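# Place bottles on ledges matching their cap colours

## Task

Put every bottle upright on the wall ledge whose label strip has the same colour as that bottle's cap, with the bottle's entire base resting on the ledge.

## Robot and tools

Robot: two seven-joint arms, left_arm and right_arm, each with a two-finger gripper. Equal joint values on both arms give mirror-image postures.

Frame: one scene frame for everything. Origin on the plane z = 0, under the midpoint between the arm bases, which sit 0.70 m above it. +z up, +x forward (the direction both arms face), +y toward left_arm. Arm names do not match image sides. Reported hand positions and orientations may be off by a few centimetres, more at long reach.

Gripper axes: fingers point along the gripper's +z; they open and close along its y. end_effector_position is the point between the pads when closed, under 1 cm behind the tips. Closing pushes the tips about 17 mm further along +z, mostly while the pads are over 70 mm apart.

Row layout (shared by execute_actions and move): one flat list of 16 numbers covering both arms, always all 16 even if one arm is idle. Order: left_arm x, y, z, qw, qx, qy, qz, opening, then right_arm the same 8. x, y, z are an absolute target position in metres in the scene frame. The quaternion is an absolute target orientation, w first. Opening runs from -1 (closed) to +1 (fully open, 0.145 m); it is a command, not an offset. Closing fully from open needs about 0.5 s or more.

execute_actions(actions, cameras): actions is a list of up to 15 actions. Each action is a table of up to 15 rows, one row per 1/30 s step; a short table repeats its last row to fill 15 steps, so one action lasts 0.5 s. Any target more than 0.6 m from that gripper's current position along any of its own axes makes the action refused for both arms. If the first action fails this against the last reported state, or any action is malformed, the whole call is refused. To keep an orientation, repeat the same quaternion in every row rather than copying a drifted reading. To park an arm, resend its last reported full pose and wanted opening each call. An empty actions list returns the full state plus all camera images, scene number and task.

move(target, speed, blend, opening_speed, grip_force, blocking, cameras): straight-line path from the Hand target to one 16-number row, or through a list of up to 15 rows, without the 0.6 m limit. All arm paths end together, last at least 0.5 s and are cut off after 10 s. speed: m/s, 0.002 to 1.1, default 0.25 (turn rate up to twice that in rad/s); one value or one per target. blend: metres of corner rounding per target; 0 means stop at each. opening_speed: per second on the -1..+1 scale, at least 0.2. grip_force: newtons per pad, 3 to 10, one value or one per arm; it persists. blocking=false returns after about 0.5 s while motion continues; a new move replaces a running one. Paths ignore obstacles and the other arm. Grippers lag, stray and may overshoot speed, especially with a nearly straight arm. Faster moves and targets further past contact hit or press harder. Opening changes on the first target pause the path only if that target is within 3 mm. The result adds a move: line, for example done, off_target, moving, held or fault, plus limits (paced = clipped, held = steps withheld). done means at rest within 3 mm and 2 degrees; neither done nor off_target tells you about contact.

wait(seconds 0 to 10): holds the last commands; a running move continues. stop(): brakes a running move. zoom_image(camera cam_high or cam_low, region [x0,y0,x1,y1] pixels, up to 504x504): a closer look at the latest image. read_manual(section): licence texts only. finished_scene(scene 1 or 2): ends the scene irreversibly; call nothing after it in the same reply.

Controller: orientation is clipped each step to within 32 degrees of the measured one; damped IK favours position. Results show Hand target, which may fall short, so send the rest next action. Tool commands shows current finger commands. grip_measured uses the same scale as the opening command; hold by commanding clearly below it. Joint torques list drive outputs including gravity, with offsets and noise; numbers 3 and 4 wrap at ±28 N m. Step readings appear only after execute_actions.

Cameras: cam_high and cam_low, 896x504, calibrated pinhole+radial; small drift is possible per scene.

Avoid: knocking things out of the work area, dropping bottles, releasing moving objects, fast hits on the wall or ledges, and arm-to-arm contact, including one gripper closing on the other's fingers. Large wrist turns can swing the elbow. Holding loads, stretching out or pushing toward unreachable poses heats motors: MOTOR HOT at 85 °C, a 30–60 s OVER-TEMPERATURE FAULT at 100 °C. Thinking time lets the scene run on. Objects may occasionally be nudged by outside pushes.

Each tool is called after "Request:" by a JSON object that holds its "op" and its "data".

## Session

Request:
{"op": "execute_actions", "data": {"actions": [], "cameras": ["all"]}}

Request:
{"op": "zoom_image", "data": {"camera": "cam_low", "region": [330, 120, 610, 400]}}

Request:
{"op": "zoom_image", "data": {"camera": "cam_high", "region": [420, 200, 700, 420]}}

Scene clock: 0.00 s.
left_arm: end_effector_position=(+0.2239, +0.1828, +0.6144) grip_measured=+1.00 end_effector_quat_wxyz=(-0.319, +0.395, -0.515, +0.691) | right_arm: end_effector_position=(+0.4009, -0.1655, +0.3728) grip_measured=+1.00 end_effector_quat_wxyz=(+0.260, +0.265, +0.837, +0.401)
Joint positions: left_arm=[-1.106 0.942 0.535 2.339 -0.48 -0.199 -0.367 0.145] | right_arm=[0.583 0.619 -0.841 0.925 -1.182 -0.496 -0.047 0.145]
Joint velocities: within noise
Joint torques (N m): no reading
Motor temperatures (°C): left_arm=[21 22 22 20 21 23 21] | right_arm=[21 22 21 19 20 19 21]
Hand target: left_arm +0.2239, +0.1828, +0.6144; -0.319, +0.395, -0.515, +0.691 | right_arm +0.4009, -0.1655, +0.3728; +0.260, +0.265, +0.837, +0.401
Tool commands: left_gripper/opening=+1.0 right_gripper/opening=+1.0

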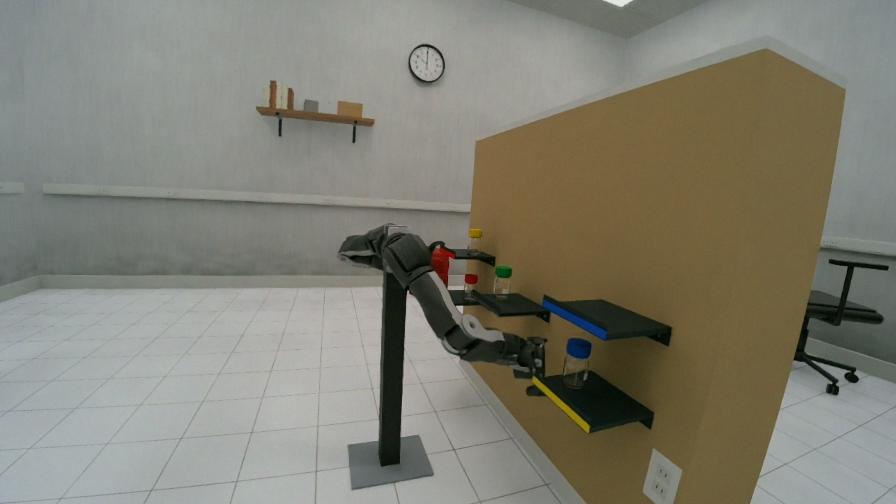

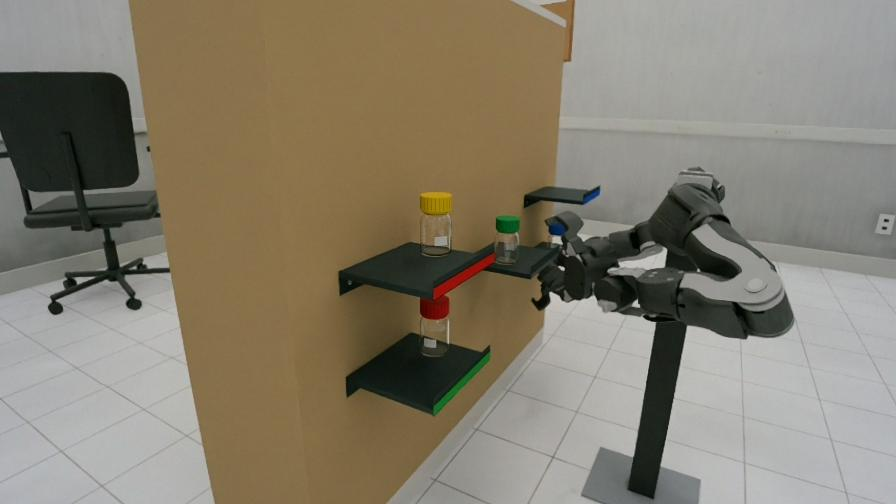

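Scaled by 1.800 from the camera's 896x504 image, which has a finer 1280x720 frame.

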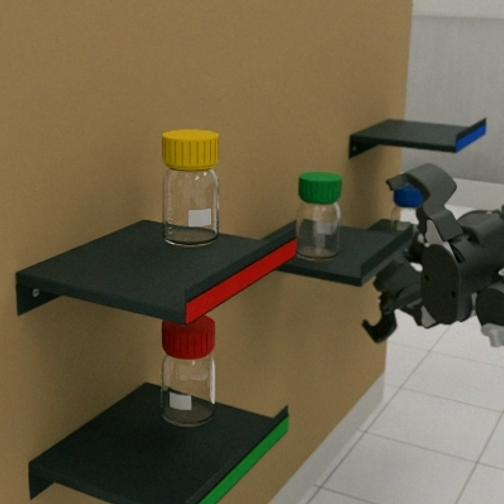

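Scaled by 1.800 from the camera's 896x504 image, which has a finer 1280x720 frame.

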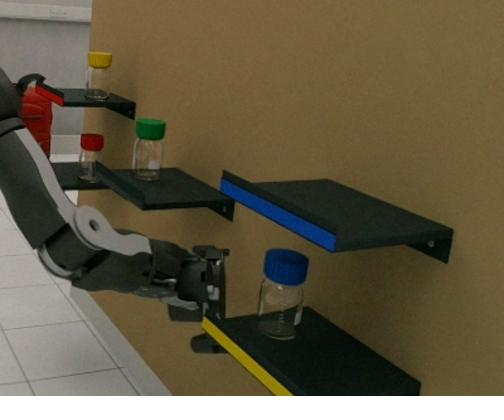

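Request:
{"op": "move", "data": {"target": [[0.20,0.42,0.50,0,0.7071,0,0.7071,0.3,0.36,-0.21,0.36,0,0.7071,0,0.7071,0.5],[0.25,0.28,0.33,0,0.7071,0,0.7071,0.3,0.36,-0.21,0.36,0,0.7071,0,0.7071,0.5],[0.36,0.175,0.36,0,0.7071,0,0.7071,0.3,0.36,-0.21,0.36,0,0.7071,0,0.7071,0.5]], "speed": [0.3,0.3,0.25], "blend": [0.04,0.04,0], "cameras": ["all"]}}

Request:
{"op": "zoom_image", "data": {"camera": "cam_low", "region": [400, 160, 680, 440]}}

Request:
{"op": "zoom_image", "data": {"camera": "cam_high", "region": [420, 200, 660, 420]}}

Scene clock: 134.37 s.
left_arm: end_effector_position=(+0.3605, +0.1741, +0.3619) grip_measured=+0.30 end_effector_quat_wxyz=(+0.002, +0.705, -0.002, +0.710) | right_arm: end_effector_position=(+0.3605, -0.2107, +0.3606) grip_measured=+0.50 end_effector_quat_wxyz=(+0.002, +0.706, -0.001, +0.708)
Joint positions: left_arm=[0.072 0.098 -0.074 0.927 0.123 -0.582 0.006 0.098] | right_arm=[0.089 0.197 -0.08 0.884 0.244 -0.602 0.072 0.112]
Joint torques (N m): left_arm=[5.21 0.57 0.06 3.82 0.09 -0.55 -0.04] | right_arm=[3.36 1.94 0.42 4.21 0.22 -0.3 0.1]
Hand target: left_arm +0.3599, +0.1750, +0.3599; +0.000, +0.707, +0.000, +0.707 | right_arm +0.3601, -0.2100, +0.3601; +0.000, +0.707, +0.000, +0.707
Off the commanded pose: left_arm 0.002 m, 0 deg | right_arm 0.001 m, 0 deg.
move: done

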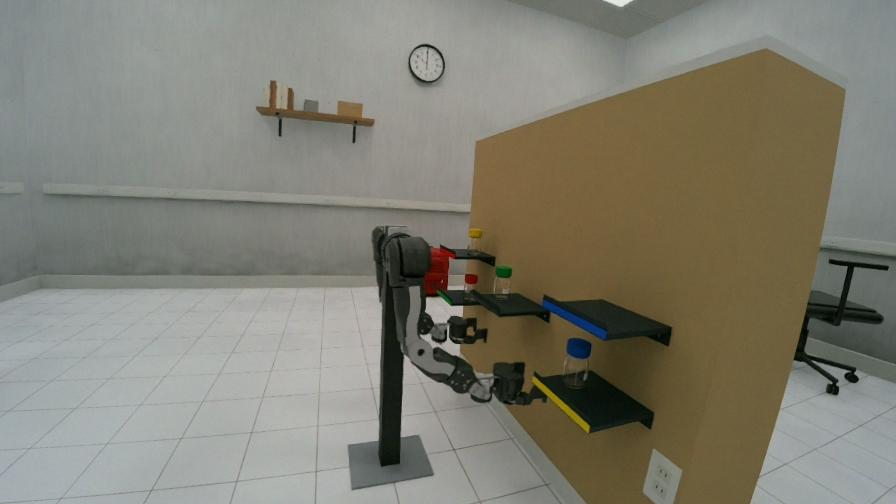

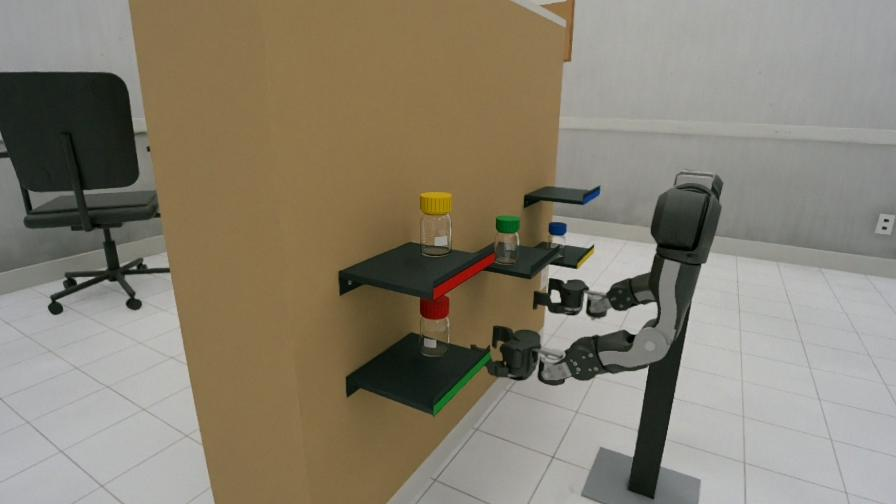

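Scaled by 1.800 from the camera's 896x504 image, which has a finer 1280x720 frame.

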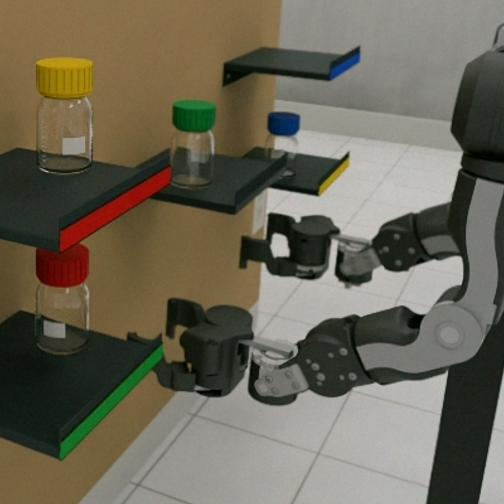

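Scaled by 2.100 from the camera's 896x504 image, which has a finer 1280x720 frame.

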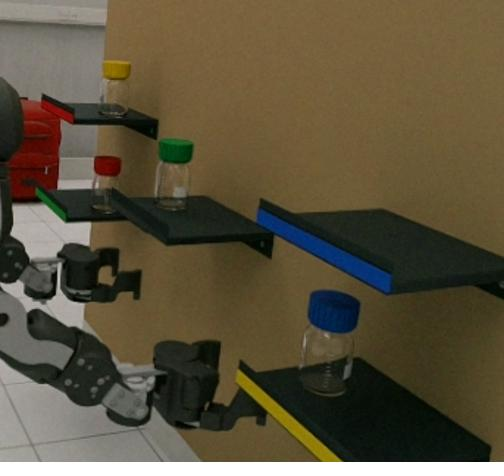

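Request:
{"op": "move", "data": {"target": [[0.37,0.175,0.46,-0.0862,0.7018,0.0862,0.7018,0.3,0.355,-0.21,0.505,0,0.7071,0,0.7071,0.5],[0.365,0.185,0.60,-0.2592,0.6579,0.2592,0.6579,0.3,0.299,-0.295,0.505,0.183,0.683,-0.183,0.683,0.5],[0.335,0.215,0.695,-0.38,0.5964,0.38,0.5964,0.5,0.299,-0.295,0.505,0.183,0.683,-0.183,0.683,0.5]], "speed": [0.2,0.2,0.2], "blend": [0.03,0.03,0], "cameras": ["all"]}}

Request:
{"op": "zoom_image", "data": {"camera": "cam_low", "region": [380, 140, 620, 320]}}

Request:
{"op": "zoom_image", "data": {"camera": "cam_high", "region": [500, 290, 680, 430]}}

Request:
{"op": "zoom_image", "data": {"camera": "cam_high", "region": [420, 200, 560, 310]}}

Scene clock: 219.83 s.
left_arm: end_effector_position=(+0.3358, +0.2147, +0.6952) grip_measured=+0.50 end_effector_quat_wxyz=(-0.374, +0.571, +0.394, +0.615) | right_arm: end_effector_position=(+0.3001, -0.2937, +0.5049) grip_measured=+0.50 end_effector_quat_wxyz=(+0.180, +0.683, -0.181, +0.685)
Joint positions: left_arm=[0.695 -0.104 -0.328 1.727 0.141 0.781 -1.576 0.112] | right_arm=[-0.249 0.107 0.214 1.888 0.156 0.09 -0.348 0.112]
Joint torques (N m): left_arm=[8.16 -0.65 -0.61 3.62 -0.18 0.01 -0.01] | right_arm=[1.78 1.54 1.1 4.94 -0.12 -0.3 -0.15]
Hand target: left_arm +0.3352, +0.2150, +0.6947; -0.377, +0.571, +0.394, +0.614 | right_arm +0.2990, -0.2950, +0.5051; +0.183, +0.683, -0.183, +0.683
Off the commanded pose: left_arm 0.001 m, 4 deg | right_arm 0.002 m, 0 deg.
joint sent to its limit (left arm) — joint 6 (wrist pitch), upper limit; joint 7 (wrist yaw), lower limit. The joint targets are off in orientation, not in position.
move: off_target (left_arm); target 3's new opening was sent with left_arm's hand 0.000 m and 4 deg from that target

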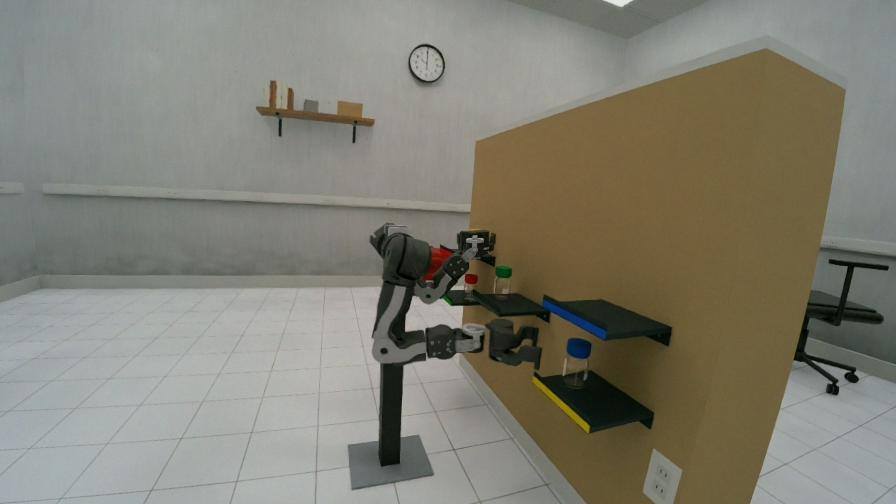

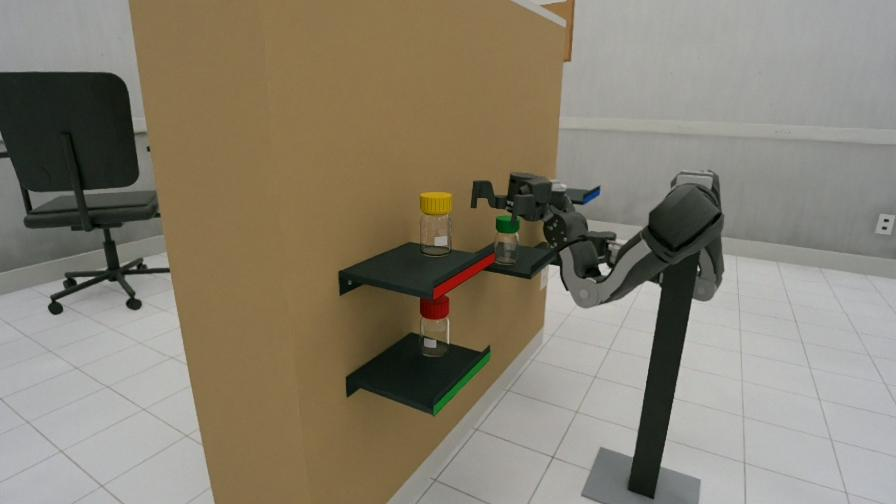

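Scaled by 2.100 from the camera's 896x504 image, which has a finer 1280x720 frame.

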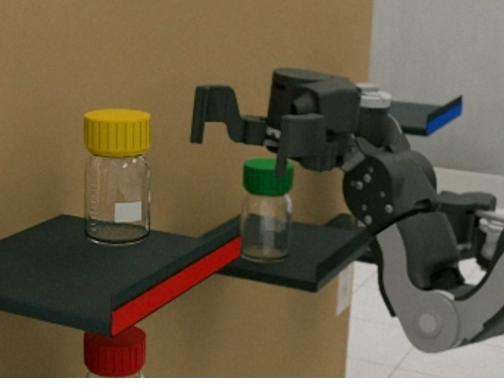

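Scaled by 2.800 from the camera's 896x504 image, which has a finer 1280x720 frame.

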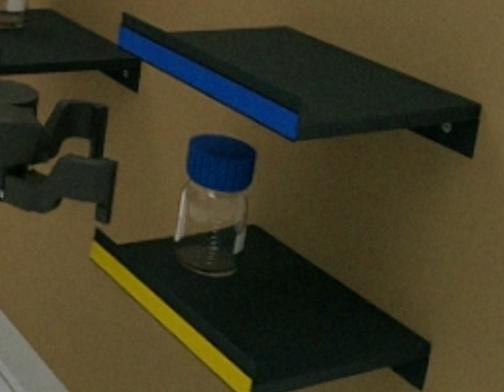

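Scaled by 3.600 from the camera's 896x504 image, which has a finer 1280x720 frame.

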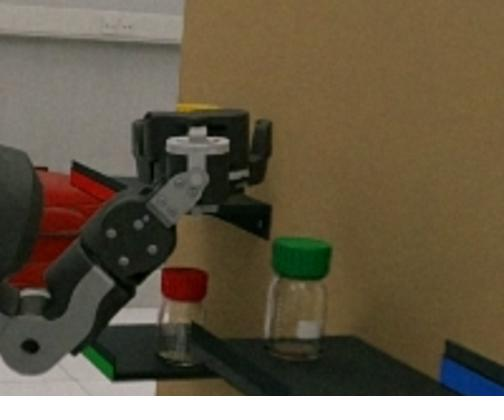

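Request:
{"op": "move", "data": {"target": [[0.3415,0.2608,0.687,-0.3536,0.6124,0.3536,0.6124,0.5,0.3847,-0.3415,0.49,0.183,0.683,-0.183,0.683,0.5],[0.3865,0.3387,0.683,-0.3536,0.6124,0.3536,0.6124,-0.6,0.3847,-0.3415,0.49,0.183,0.683,-0.183,0.683,-0.6]], "speed": [0.12,0.12], "blend": [0.01,0], "opening_speed": 1.0, "cameras": ["all"]}}

Request:
{"op": "zoom_image", "data": {"camera": "cam_low", "region": [380, 140, 620, 320]}}

Request:
{"op": "zoom_image", "data": {"camera": "cam_high", "region": [420, 200, 680, 430]}}

Scene clock: 275.53 s.
left_arm: end_effector_position=(+0.3851, +0.3397, +0.6838) grip_measured=-0.24 end_effector_quat_wxyz=(-0.356, +0.610, +0.355, +0.612) | right_arm: end_effector_position=(+0.3840, -0.3430, +0.4911) grip_measured=-0.25 end_effector_quat_wxyz=(+0.186, +0.682, -0.185, +0.683)
Joint positions: left_arm=[0.773 0.448 -0.264 1.574 0.639 0.638 -1.35 0.058] | right_arm=[0.16 0.244 0.215 1.383 0.199 0.022 -0.279 0.057]
Joint torques (N m): left_arm=[9.51 1.7 0.84 3.14 -0.26 -0.27 0.2] | right_arm=[4.58 3.13 0.1 3.81 0 -0.53 0.15]
Motor temperatures (°C): left_arm=[26 21 22 22 21 23 21] | right_arm=[22 22 21 22 20 20 21]
Hand target: left_arm +0.3865, +0.3387, +0.6830; -0.354, +0.612, +0.353, +0.612 | right_arm +0.3847, -0.3415, +0.4900; +0.183, +0.683, -0.183, +0.683
Off the commanded pose: left_arm 0.002 m, 0 deg | right_arm 0.002 m, 0 deg.
move: done

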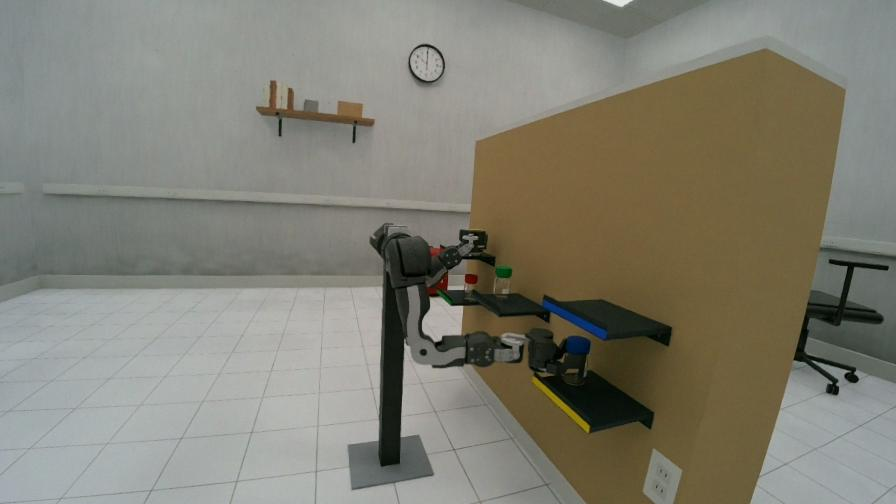

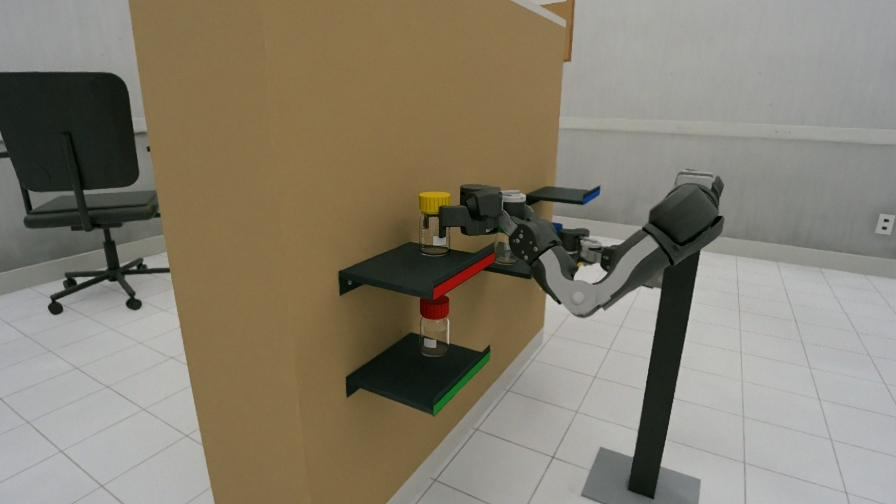

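Scaled by 2.100 from the camera's 896x504 image, which has a finer 1280x720 frame.

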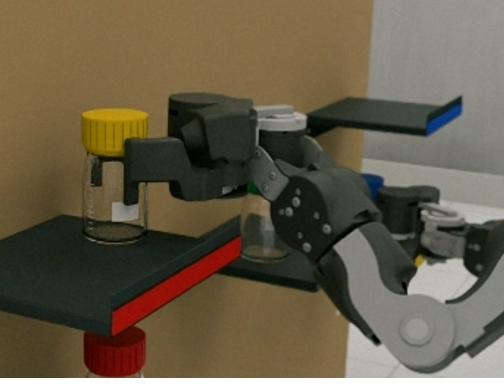

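Scaled by 1.938 from the camera's 896x504 image, which has a finer 1280x720 frame.

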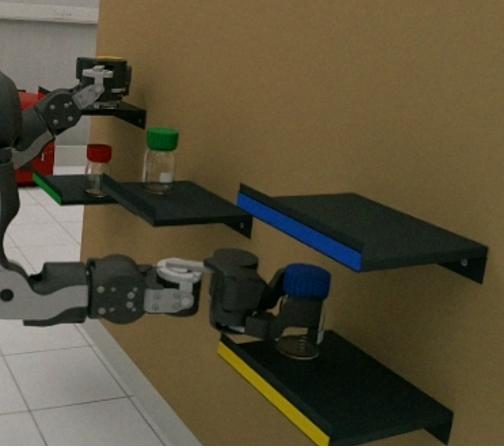

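Request:
{"op": "move", "data": {"target": [[0.3851,0.3397,0.715,-0.3536,0.6124,0.3536,0.6124,-0.6,0.384,-0.343,0.512,0.183,0.683,-0.183,0.683,-0.6],[0.384,0.24,0.722,-0.2706,0.6533,0.2706,0.6533,-0.6,0.362,-0.205,0.518,0.0862,0.7018,-0.0862,0.7018,-0.6],[0.384,0.18,0.722,-0.2008,0.678,0.2008,0.678,-0.6,0.37,-0.205,0.57,0.0862,0.7018,-0.0862,0.7018,-0.6],[0.384,0.13,0.722,-0.1651,0.6876,0.1651,0.6876,-0.6,0.365,-0.215,0.67,0.2592,0.6579,-0.2592,0.6579,-0.6],[0.384,0.09,0.722,-0.1228,0.6964,0.1228,0.6964,-0.6,0.345,-0.26,0.712,0.3536,0.6124,-0.3536,0.6124,-0.6],[0.384,0.03,0.722,-0.0308,0.7064,0.0308,0.7064,-0.6,0.384,-0.3665,0.708,0.3536,0.6124,-0.3536,0.6124,-0.6]], "speed": [0.08,0.2,0.2,0.2,0.2,0.15], "blend": [0.004,0.02,0.02,0.02,0.02,0], "cameras": ["all"]}}

Request:
{"op": "zoom_image", "data": {"camera": "cam_high", "region": [420, 180, 680, 390]}}

Request:
{"op": "zoom_image", "data": {"camera": "cam_low", "region": [420, 120, 660, 300]}}

Scene clock: 346.27 s.
left_arm: end_effector_position=(+0.3839, +0.0309, +0.7206) grip_measured=-0.24 end_effector_quat_wxyz=(-0.032, +0.708, +0.031, +0.704) | right_arm: end_effector_position=(+0.3836, -0.3671, +0.7045) grip_measured=-0.25 end_effector_quat_wxyz=(+0.353, +0.617, -0.355, +0.607)
Joint positions: left_arm=[0.984 0.078 -0.808 1.856 1.041 0.746 -1.42 0.058] | right_arm=[0.892 -0.066 0.415 1.554 -0.5 0.77 -0.469 0.057]
Joint torques (N m): left_arm=[9.51 -1.36 1.35 1.99 -0.42 -0.29 0.19] | right_arm=[7.58 1.49 -3.23 3.03 -0.13 -0.71 0.05]
Hand target: left_arm +0.3840, +0.0300, +0.7220; -0.031, +0.707, +0.031, +0.706 | right_arm +0.3840, -0.3665, +0.7080; +0.353, +0.612, -0.354, +0.612
Off the commanded pose: left_arm 0.002 m, 0 deg | right_arm 0.004 m, 1 deg.
move: off_target (right_arm)

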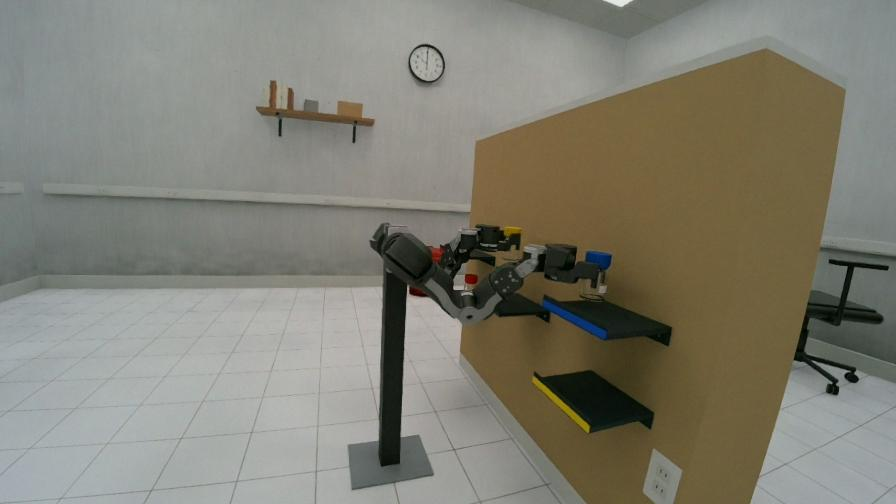

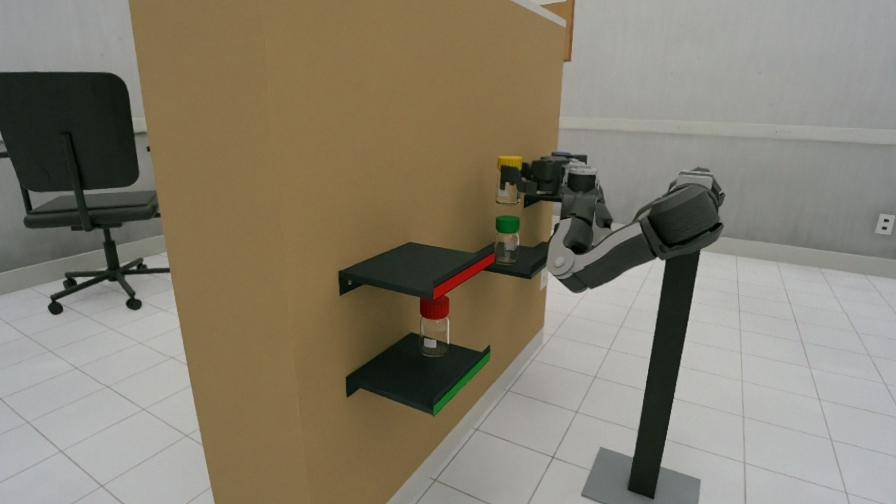

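Scaled by 1.938 from the camera's 896x504 image, which has a finer 1280x720 frame.

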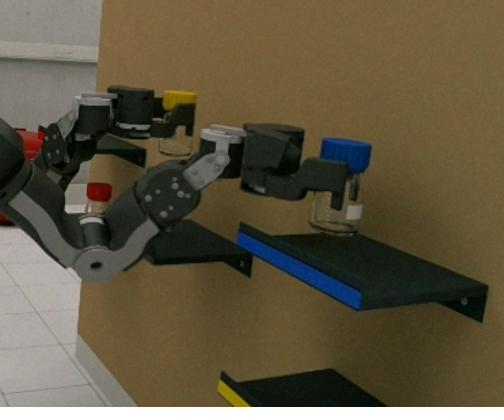

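Scaled by 2.100 from the camera's 896x504 image, which has a finer 1280x720 frame.

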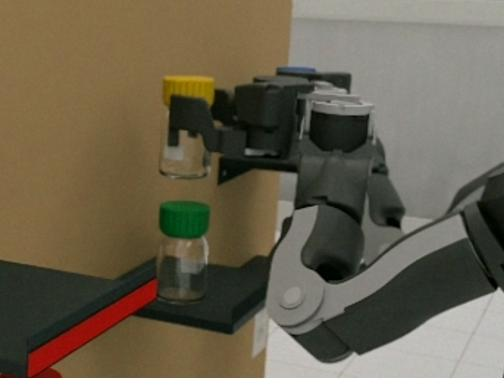

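Request:
{"op": "move", "data": {"target": [[0.384,-0.055,0.722,0,0.7071,0,0.7071,-0.6,0.384,-0.3665,0.695,0.3536,0.6124,-0.3536,0.6124,-0.6],[0.384,-0.055,0.592,0,0.7071,0,0.7071,-0.6,0.384,-0.3665,0.682,0.3536,0.6124,-0.3536,0.6124,0.2],[0.384,-0.055,0.582,0,0.7071,0,0.7071,0.15,0.384,-0.3665,0.683,0.3536,0.6124,-0.3536,0.6124,0.2],[0.31,-0.055,0.592,0,0.7071,0,0.7071,0.15,0.344,-0.297,0.69,0.3536,0.6124,-0.3536,0.6124,0.2]], "speed": [0.15,0.1,0.04,0.1], "blend": [0.01,0,0,0], "opening_speed": 1.2, "cameras": ["all"]}}

Request:
{"op": "zoom_image", "data": {"camera": "cam_high", "region": [420, 180, 680, 390]}}

Request:
{"op": "zoom_image", "data": {"camera": "cam_low", "region": [420, 120, 660, 300]}}

Scene clock: 423.93 s.
left_arm: end_effector_position=(+0.3568, -0.0586, +0.5888) grip_measured=+0.15 end_effector_quat_wxyz=(+0.012, +0.706, +0.000, +0.709) | right_arm: end_effector_position=(+0.3718, -0.3434, +0.6869) grip_measured=+0.20 end_effector_quat_wxyz=(+0.348, +0.610, -0.354, +0.618)
Joint positions: left_arm=[0.794 -0.006 -1.298 1.592 0.776 0.197 -1.38 0.087] | right_arm=[0.772 -0.151 0.381 1.667 -0.496 0.725 -0.506 0.09]
Joint torques (N m): left_arm=[7.58 -2.39 2.19 2.97 -0.4 -0.22 0.12] | right_arm=[6.79 0.65 -2.13 2.63 -0.08 -0.42 0.03]
Motor temperatures (°C): left_arm=[30 21 22 21 22 23 21] | right_arm=[27 22 22 21 20 21 21]
Hand target: left_arm +0.3578, -0.0577, +0.5879; +0.010, +0.706, +0.000, +0.708 | right_arm +0.3722, -0.3435, +0.6864; +0.347, +0.610, -0.354, +0.618
Off the commanded pose: left_arm 0.047 m, 1 deg | right_arm 0.054 m, 1 deg.
move: held (left_arm, right_arm; a check stopped the path); path passed 3 of 4 targets; target 3's new opening was sent with left_arm's hand 0.004 m and 1 deg from that target; limits=held
pose unreachable (left arm): on one or more control steps of this call, first in action 0 (counted from 0), this arm could not follow its commanded pose, so it was not sent that pose on those steps. It may still have moved: this result reports where it is.
cause: moving toward the commanded pose would bring a part of the arm too close to another arm (a part of this arm just beyond joint 6 (wrist pitch) and a part of the right arm just beyond its joint 3 (upper arm roll), where that arm would come to rest).
pose unreachable (right arm): on one or more control steps of this call, first in action 0 (counted from 0), this arm could not follow its commanded pose, so it was not sent that pose on those steps. It may still have moved: this result reports where it is.
cause: moving toward the commanded pose would bring a part of the arm too close to another arm (a part of this arm just beyond joint 4 (elbow) and a part of the left arm just beyond its joint 6 (wrist pitch), along the way the arms are being sent, or toward where that arm still pushes).

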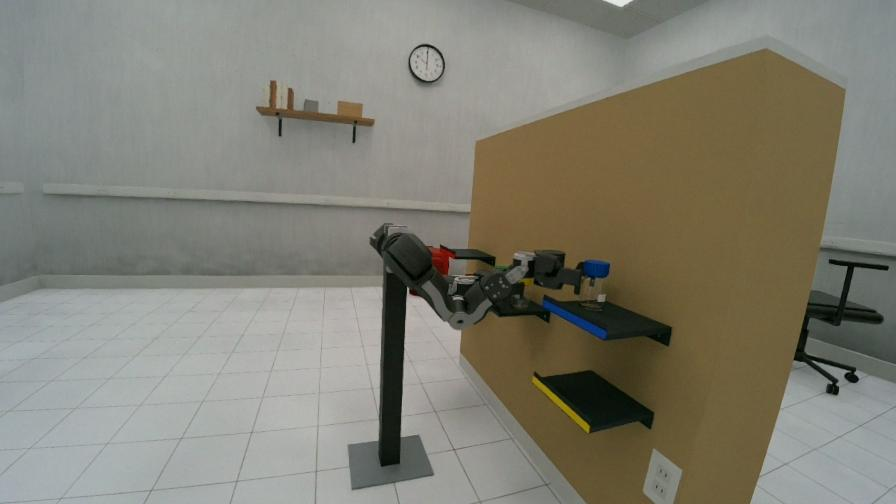

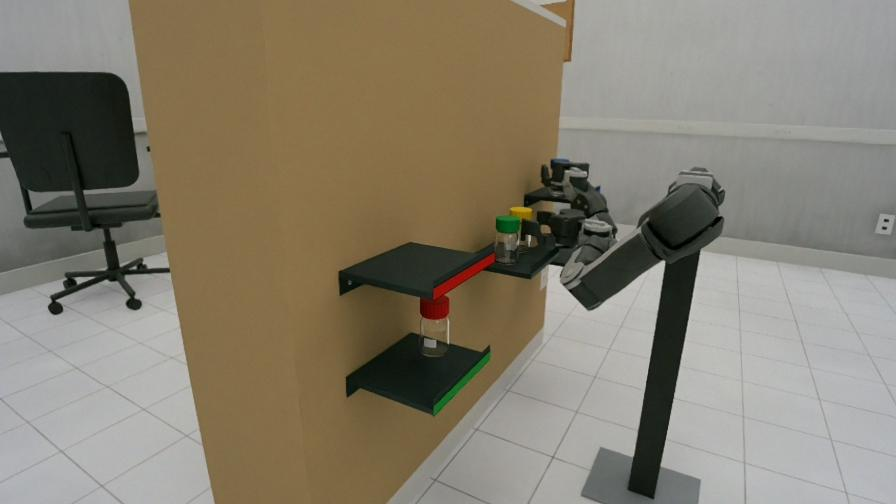

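Scaled by 1.938 from the camera's 896x504 image, which has a finer 1280x720 frame.

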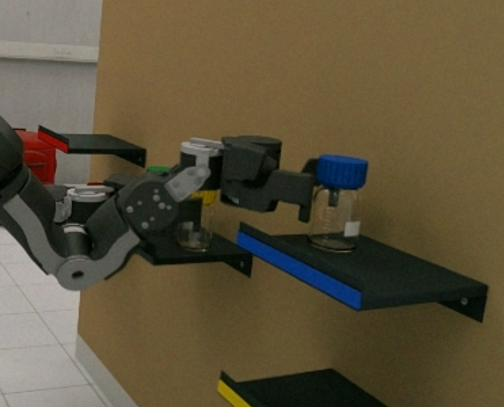

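Scaled by 2.100 from the camera's 896x504 image, which has a finer 1280x720 frame.

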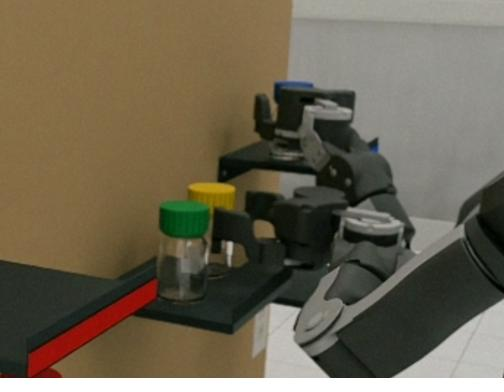

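Request:
{"op": "move", "data": {"target": [[0.345,-0.054,0.592,0.1228,0.6964,-0.1228,0.6964,0.15,0.372,-0.3435,0.687,0.3536,0.6124,-0.3536,0.6124,0.2],[0.305,-0.038,0.60,0.1228,0.6964,-0.1228,0.6964,0.15,0.372,-0.3435,0.687,0.3536,0.6124,-0.3536,0.6124,0.2],[0.32,-0.01,0.672,0.0616,0.7044,-0.0616,0.7044,0.15,0.372,-0.3435,0.687,0.3536,0.6124,-0.3536,0.6124,0.2],[0.35,0.06,0.675,0,0.7071,0,0.7071,0.15,0.344,-0.297,0.69,0.3536,0.6124,-0.3536,0.6124,0.2],[0.36,0.175,0.64,0,0.7071,0,0.7071,0.15,0.37,-0.215,0.665,0.1228,0.6964,-0.1228,0.6964,0.2],[0.355,0.178,0.50,0,0.7071,0,0.7071,0.15,0.35,-0.165,0.62,-0.1228,0.6964,0.1228,0.6964,0.2],[0.303,0.288,0.49,-0.183,0.683,0.183,0.683,0.5,0.322,-0.123,0.588,-0.2706,0.6533,0.2706,0.6533,0.5]], "speed": [0.12,0.12,0.2,0.2,0.25,0.25,0.25], "blend": [0.005,0.01,0.02,0.02,0.03,0.03,0], "cameras": ["all"]}}

Request:
{"op": "zoom_image", "data": {"camera": "cam_high", "region": [420, 180, 680, 390]}}

Request:
{"op": "zoom_image", "data": {"camera": "cam_low", "region": [380, 170, 620, 410]}}

Scene clock: 508.13 s.
left_arm: end_effector_position=(+0.3039, +0.2858, +0.4910) grip_measured=+0.50 end_effector_quat_wxyz=(-0.179, +0.683, +0.181, +0.684) | right_arm: end_effector_position=(+0.3226, -0.1241, +0.5890) grip_measured=+0.50 end_effector_quat_wxyz=(-0.268, +0.654, +0.268, +0.655)
Joint positions: left_arm=[0.051 0.956 -0.764 1.825 0.736 -0.377 -1.204 0.112] | right_arm=[0.119 0.161 0.317 1.933 0.133 0.522 1.047 0.112]
Joint torques (N m): left_arm=[3.49 4.5 2.32 2.82 -0.34 -0.37 -0.04] | right_arm=[3.39 2.1 -0.24 3.12 0.59 -0.25 0.16]
Hand target: left_arm +0.3030, +0.2880, +0.4900; -0.183, +0.683, +0.183, +0.683 | right_arm +0.3220, -0.1229, +0.5881; -0.271, +0.653, +0.271, +0.653
Off the commanded pose: left_arm 0.003 m, 1 deg | right_arm 0.002 m, 0 deg.
move: done

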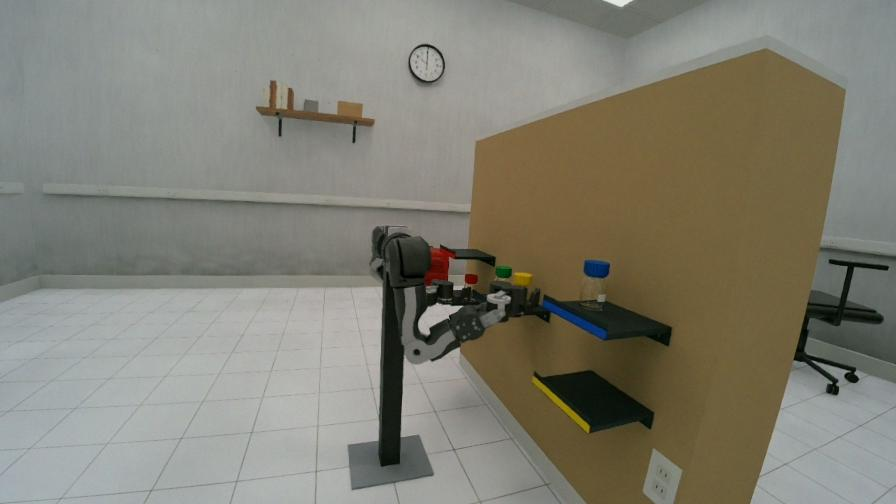

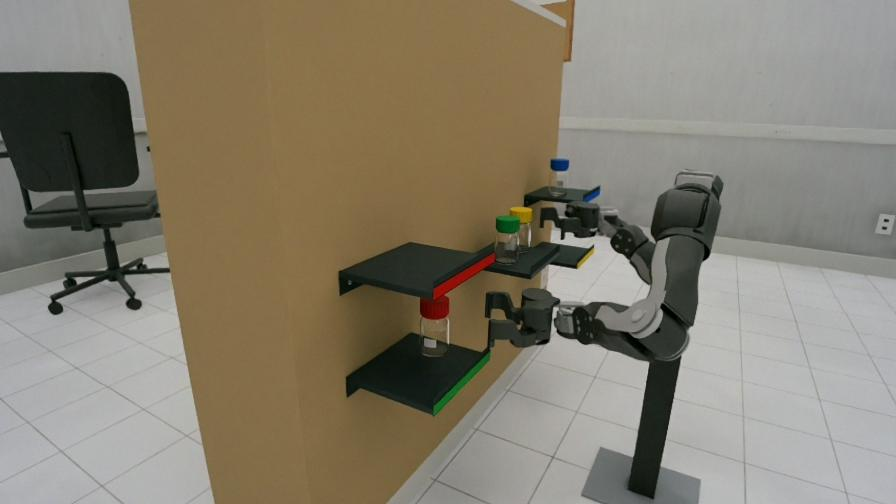

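Scaled by 1.938 from the camera's 896x504 image, which has a finer 1280x720 frame.

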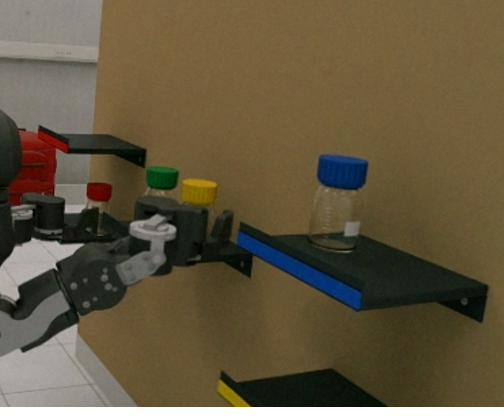

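Scaled by 2.100 from the camera's 896x504 image, which has a finer 1280x720 frame.

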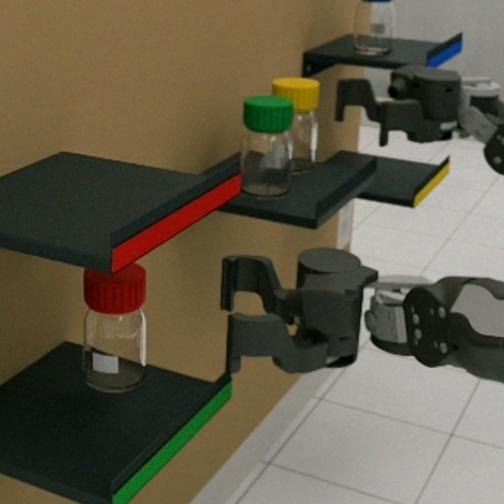

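Request:
{"op": "move", "data": {"target": [[0.3076,0.3043,0.49,-0.183,0.683,0.183,0.683,0.5,0.322,-0.123,0.588,-0.2706,0.6533,0.2706,0.6533,0.5],[0.3855,0.3493,0.488,-0.183,0.683,0.183,0.683,-0.6,0.3855,-0.0595,0.585,-0.2706,0.6533,0.2706,0.6533,-0.6]], "speed": [0.12,0.12], "blend": [0.005,0], "opening_speed": 1.0, "cameras": ["all"]}}

Request:
{"op": "zoom_image", "data": {"camera": "cam_high", "region": [420, 180, 680, 390]}}

Request:
{"op": "zoom_image", "data": {"camera": "cam_low", "region": [380, 170, 620, 410]}}

Scene clock: 538.37 s.
left_arm: end_effector_position=(+0.3858, +0.3509, +0.4917) grip_measured=-0.25 end_effector_quat_wxyz=(-0.184, +0.679, +0.185, +0.686) | right_arm: end_effector_position=(+0.3846, -0.0582, +0.5858) grip_measured=-0.24 end_effector_quat_wxyz=(-0.273, +0.652, +0.272, +0.652)
Joint positions: left_arm=[0.371 0.885 -0.758 1.351 0.969 -0.373 -0.807 0.057] | right_arm=[0.358 0.005 0.093 1.67 -0.029 0.457 0.895 0.057]
Joint torques (N m): left_arm=[6.18 4.13 1.83 2.36 -0.19 -0.4 0.2] | right_arm=[5.26 0.04 0.28 3.51 0.48 -0.32 -0.14]
Hand target: left_arm +0.3855, +0.3493, +0.4881; -0.183, +0.683, +0.183, +0.683 | right_arm +0.3855, -0.0595, +0.5850; -0.271, +0.653, +0.271, +0.653
Off the commanded pose: left_arm 0.004 m, 1 deg | right_arm 0.002 m, 0 deg.
move: off_target (left_arm); target 2's new opening was sent with left_arm's hand 0.004 m and 1 deg from that target

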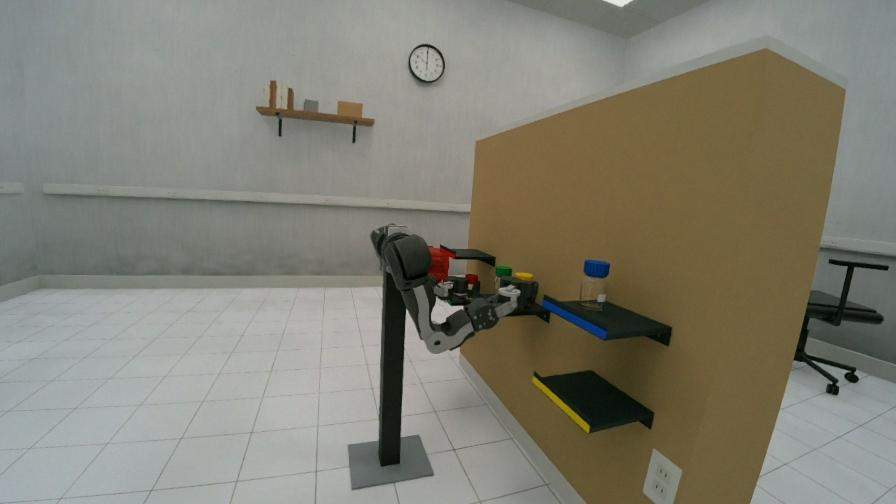

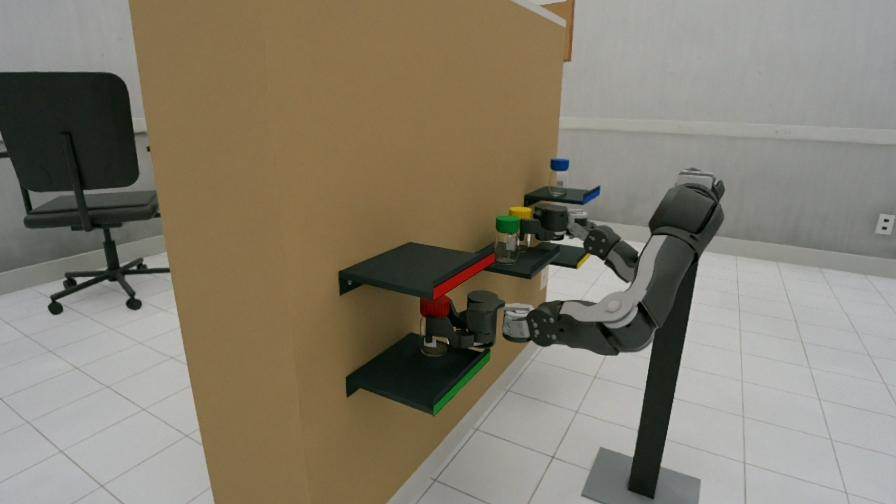

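Scaled by 1.938 from the camera's 896x504 image, which has a finer 1280x720 frame.

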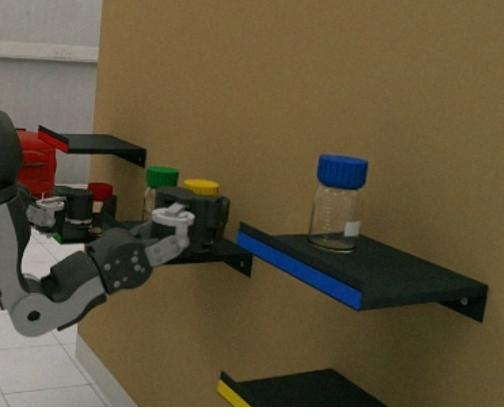

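Scaled by 2.100 from the camera's 896x504 image, which has a finer 1280x720 frame.

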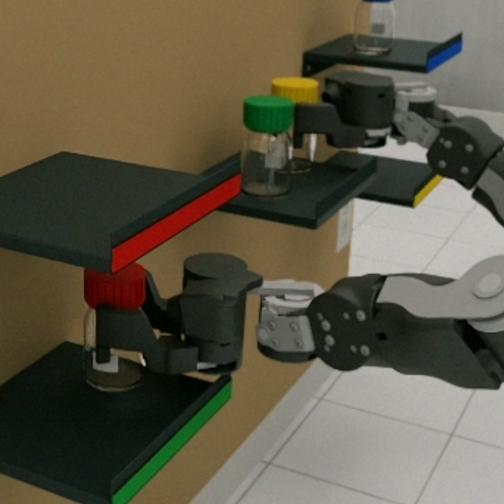

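Request:
{"op": "move", "data": {"target": [[0.3858,0.351,0.508,-0.183,0.683,0.183,0.683,-0.6,0.3846,-0.058,0.604,-0.2706,0.6533,0.2706,0.6533,-0.6],[0.362,0.178,0.518,-0.0862,0.7018,0.0862,0.7018,-0.6,0.375,-0.14,0.612,-0.1228,0.6964,0.1228,0.6964,-0.6],[0.37,0.178,0.57,-0.0862,0.7018,0.0862,0.7018,-0.6,0.368,-0.205,0.60,0,0.7071,0,0.7071,-0.6],[0.365,0.188,0.67,-0.2592,0.6579,0.2592,0.6579,-0.6,0.375,-0.21,0.517,0.0616,0.7044,-0.0616,0.7044,-0.6],[0.345,0.23,0.712,-0.3536,0.6124,0.3536,0.6124,-0.6,0.383,-0.27,0.514,0.1531,0.6903,-0.1531,0.6903,-0.6],[0.386,0.347,0.71,-0.3536,0.6124,0.3536,0.6124,-0.6,0.3837,-0.365,0.512,0.183,0.683,-0.183,0.683,-0.6]], "speed": [0.08,0.2,0.2,0.2,0.2,0.15], "blend": [0.004,0.02,0.02,0.02,0.02,0], "cameras": ["all"]}}

Request:
{"op": "zoom_image", "data": {"camera": "cam_high", "region": [420, 180, 680, 390]}}

Request:
{"op": "zoom_image", "data": {"camera": "cam_low", "region": [380, 150, 620, 390]}}

Scene clock: 573.87 s.
left_arm: end_effector_position=(+0.3853, +0.3479, +0.7081) grip_measured=-0.25 end_effector_quat_wxyz=(-0.355, +0.614, +0.355, +0.609) | right_arm: end_effector_position=(+0.3823, -0.3664, +0.5094) grip_measured=-0.24 end_effector_quat_wxyz=(+0.185, +0.687, -0.186, +0.678)
Joint positions: left_arm=[0.869 0.516 -0.305 1.566 0.764 0.687 -1.396 0.057] | right_arm=[0.281 0.066 0.563 1.418 -0.098 0.133 0.04 0.057]
Joint torques (N m): left_arm=[10.43 2.18 0.77 3.33 -0.42 -0.31 0.21] | right_arm=[5.24 3.13 -1.24 4.16 0.22 -0.81 0.16]
Hand target: left_arm +0.3859, +0.3470, +0.7100; -0.354, +0.612, +0.354, +0.612 | right_arm +0.3837, -0.3650, +0.5120; +0.183, +0.683, -0.183, +0.683
Off the commanded pose: left_arm 0.002 m, 0 deg | right_arm 0.003 m, 1 deg.
move: done

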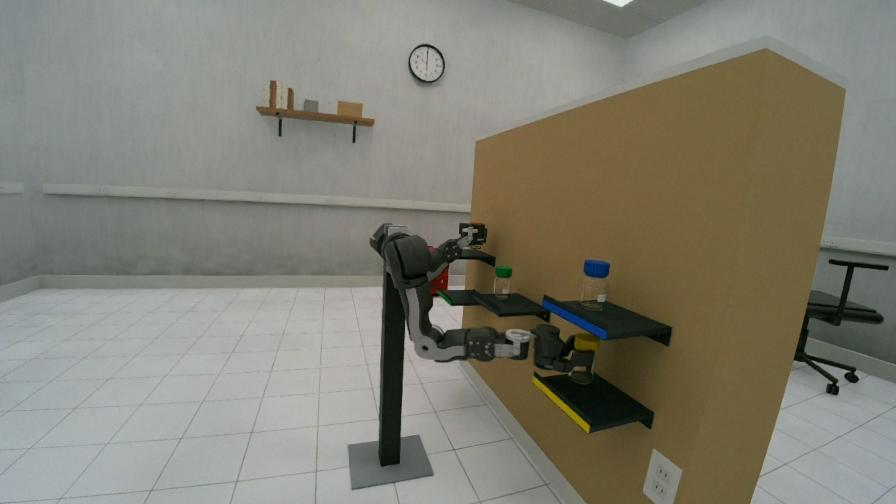

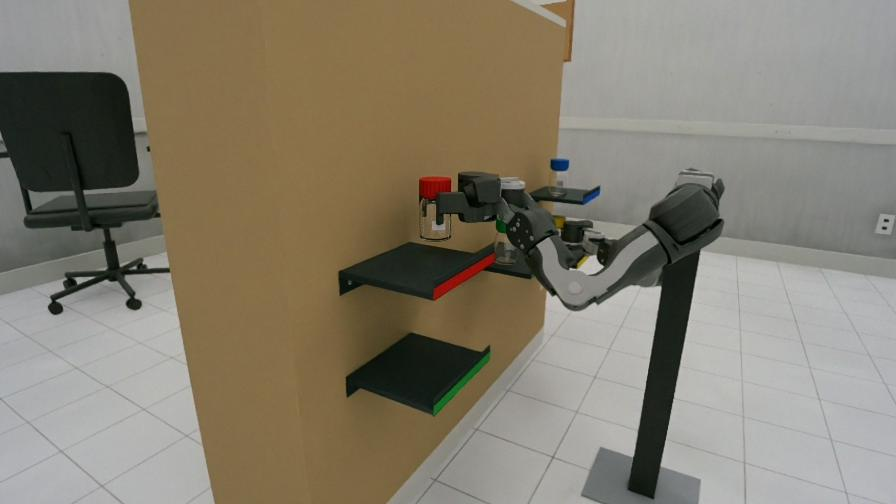

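Scaled by 1.938 from the camera's 896x504 image, which has a finer 1280x720 frame.

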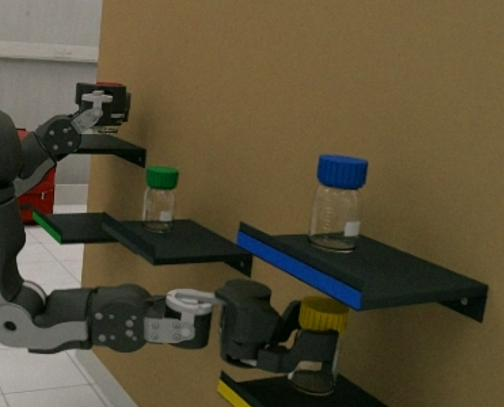

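Scaled by 2.100 from the camera's 896x504 image, which has a finer 1280x720 frame.

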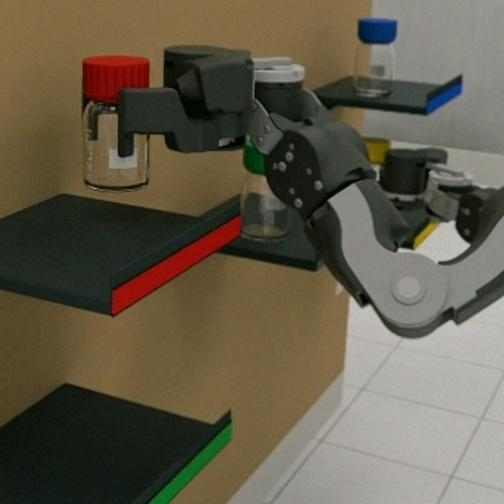

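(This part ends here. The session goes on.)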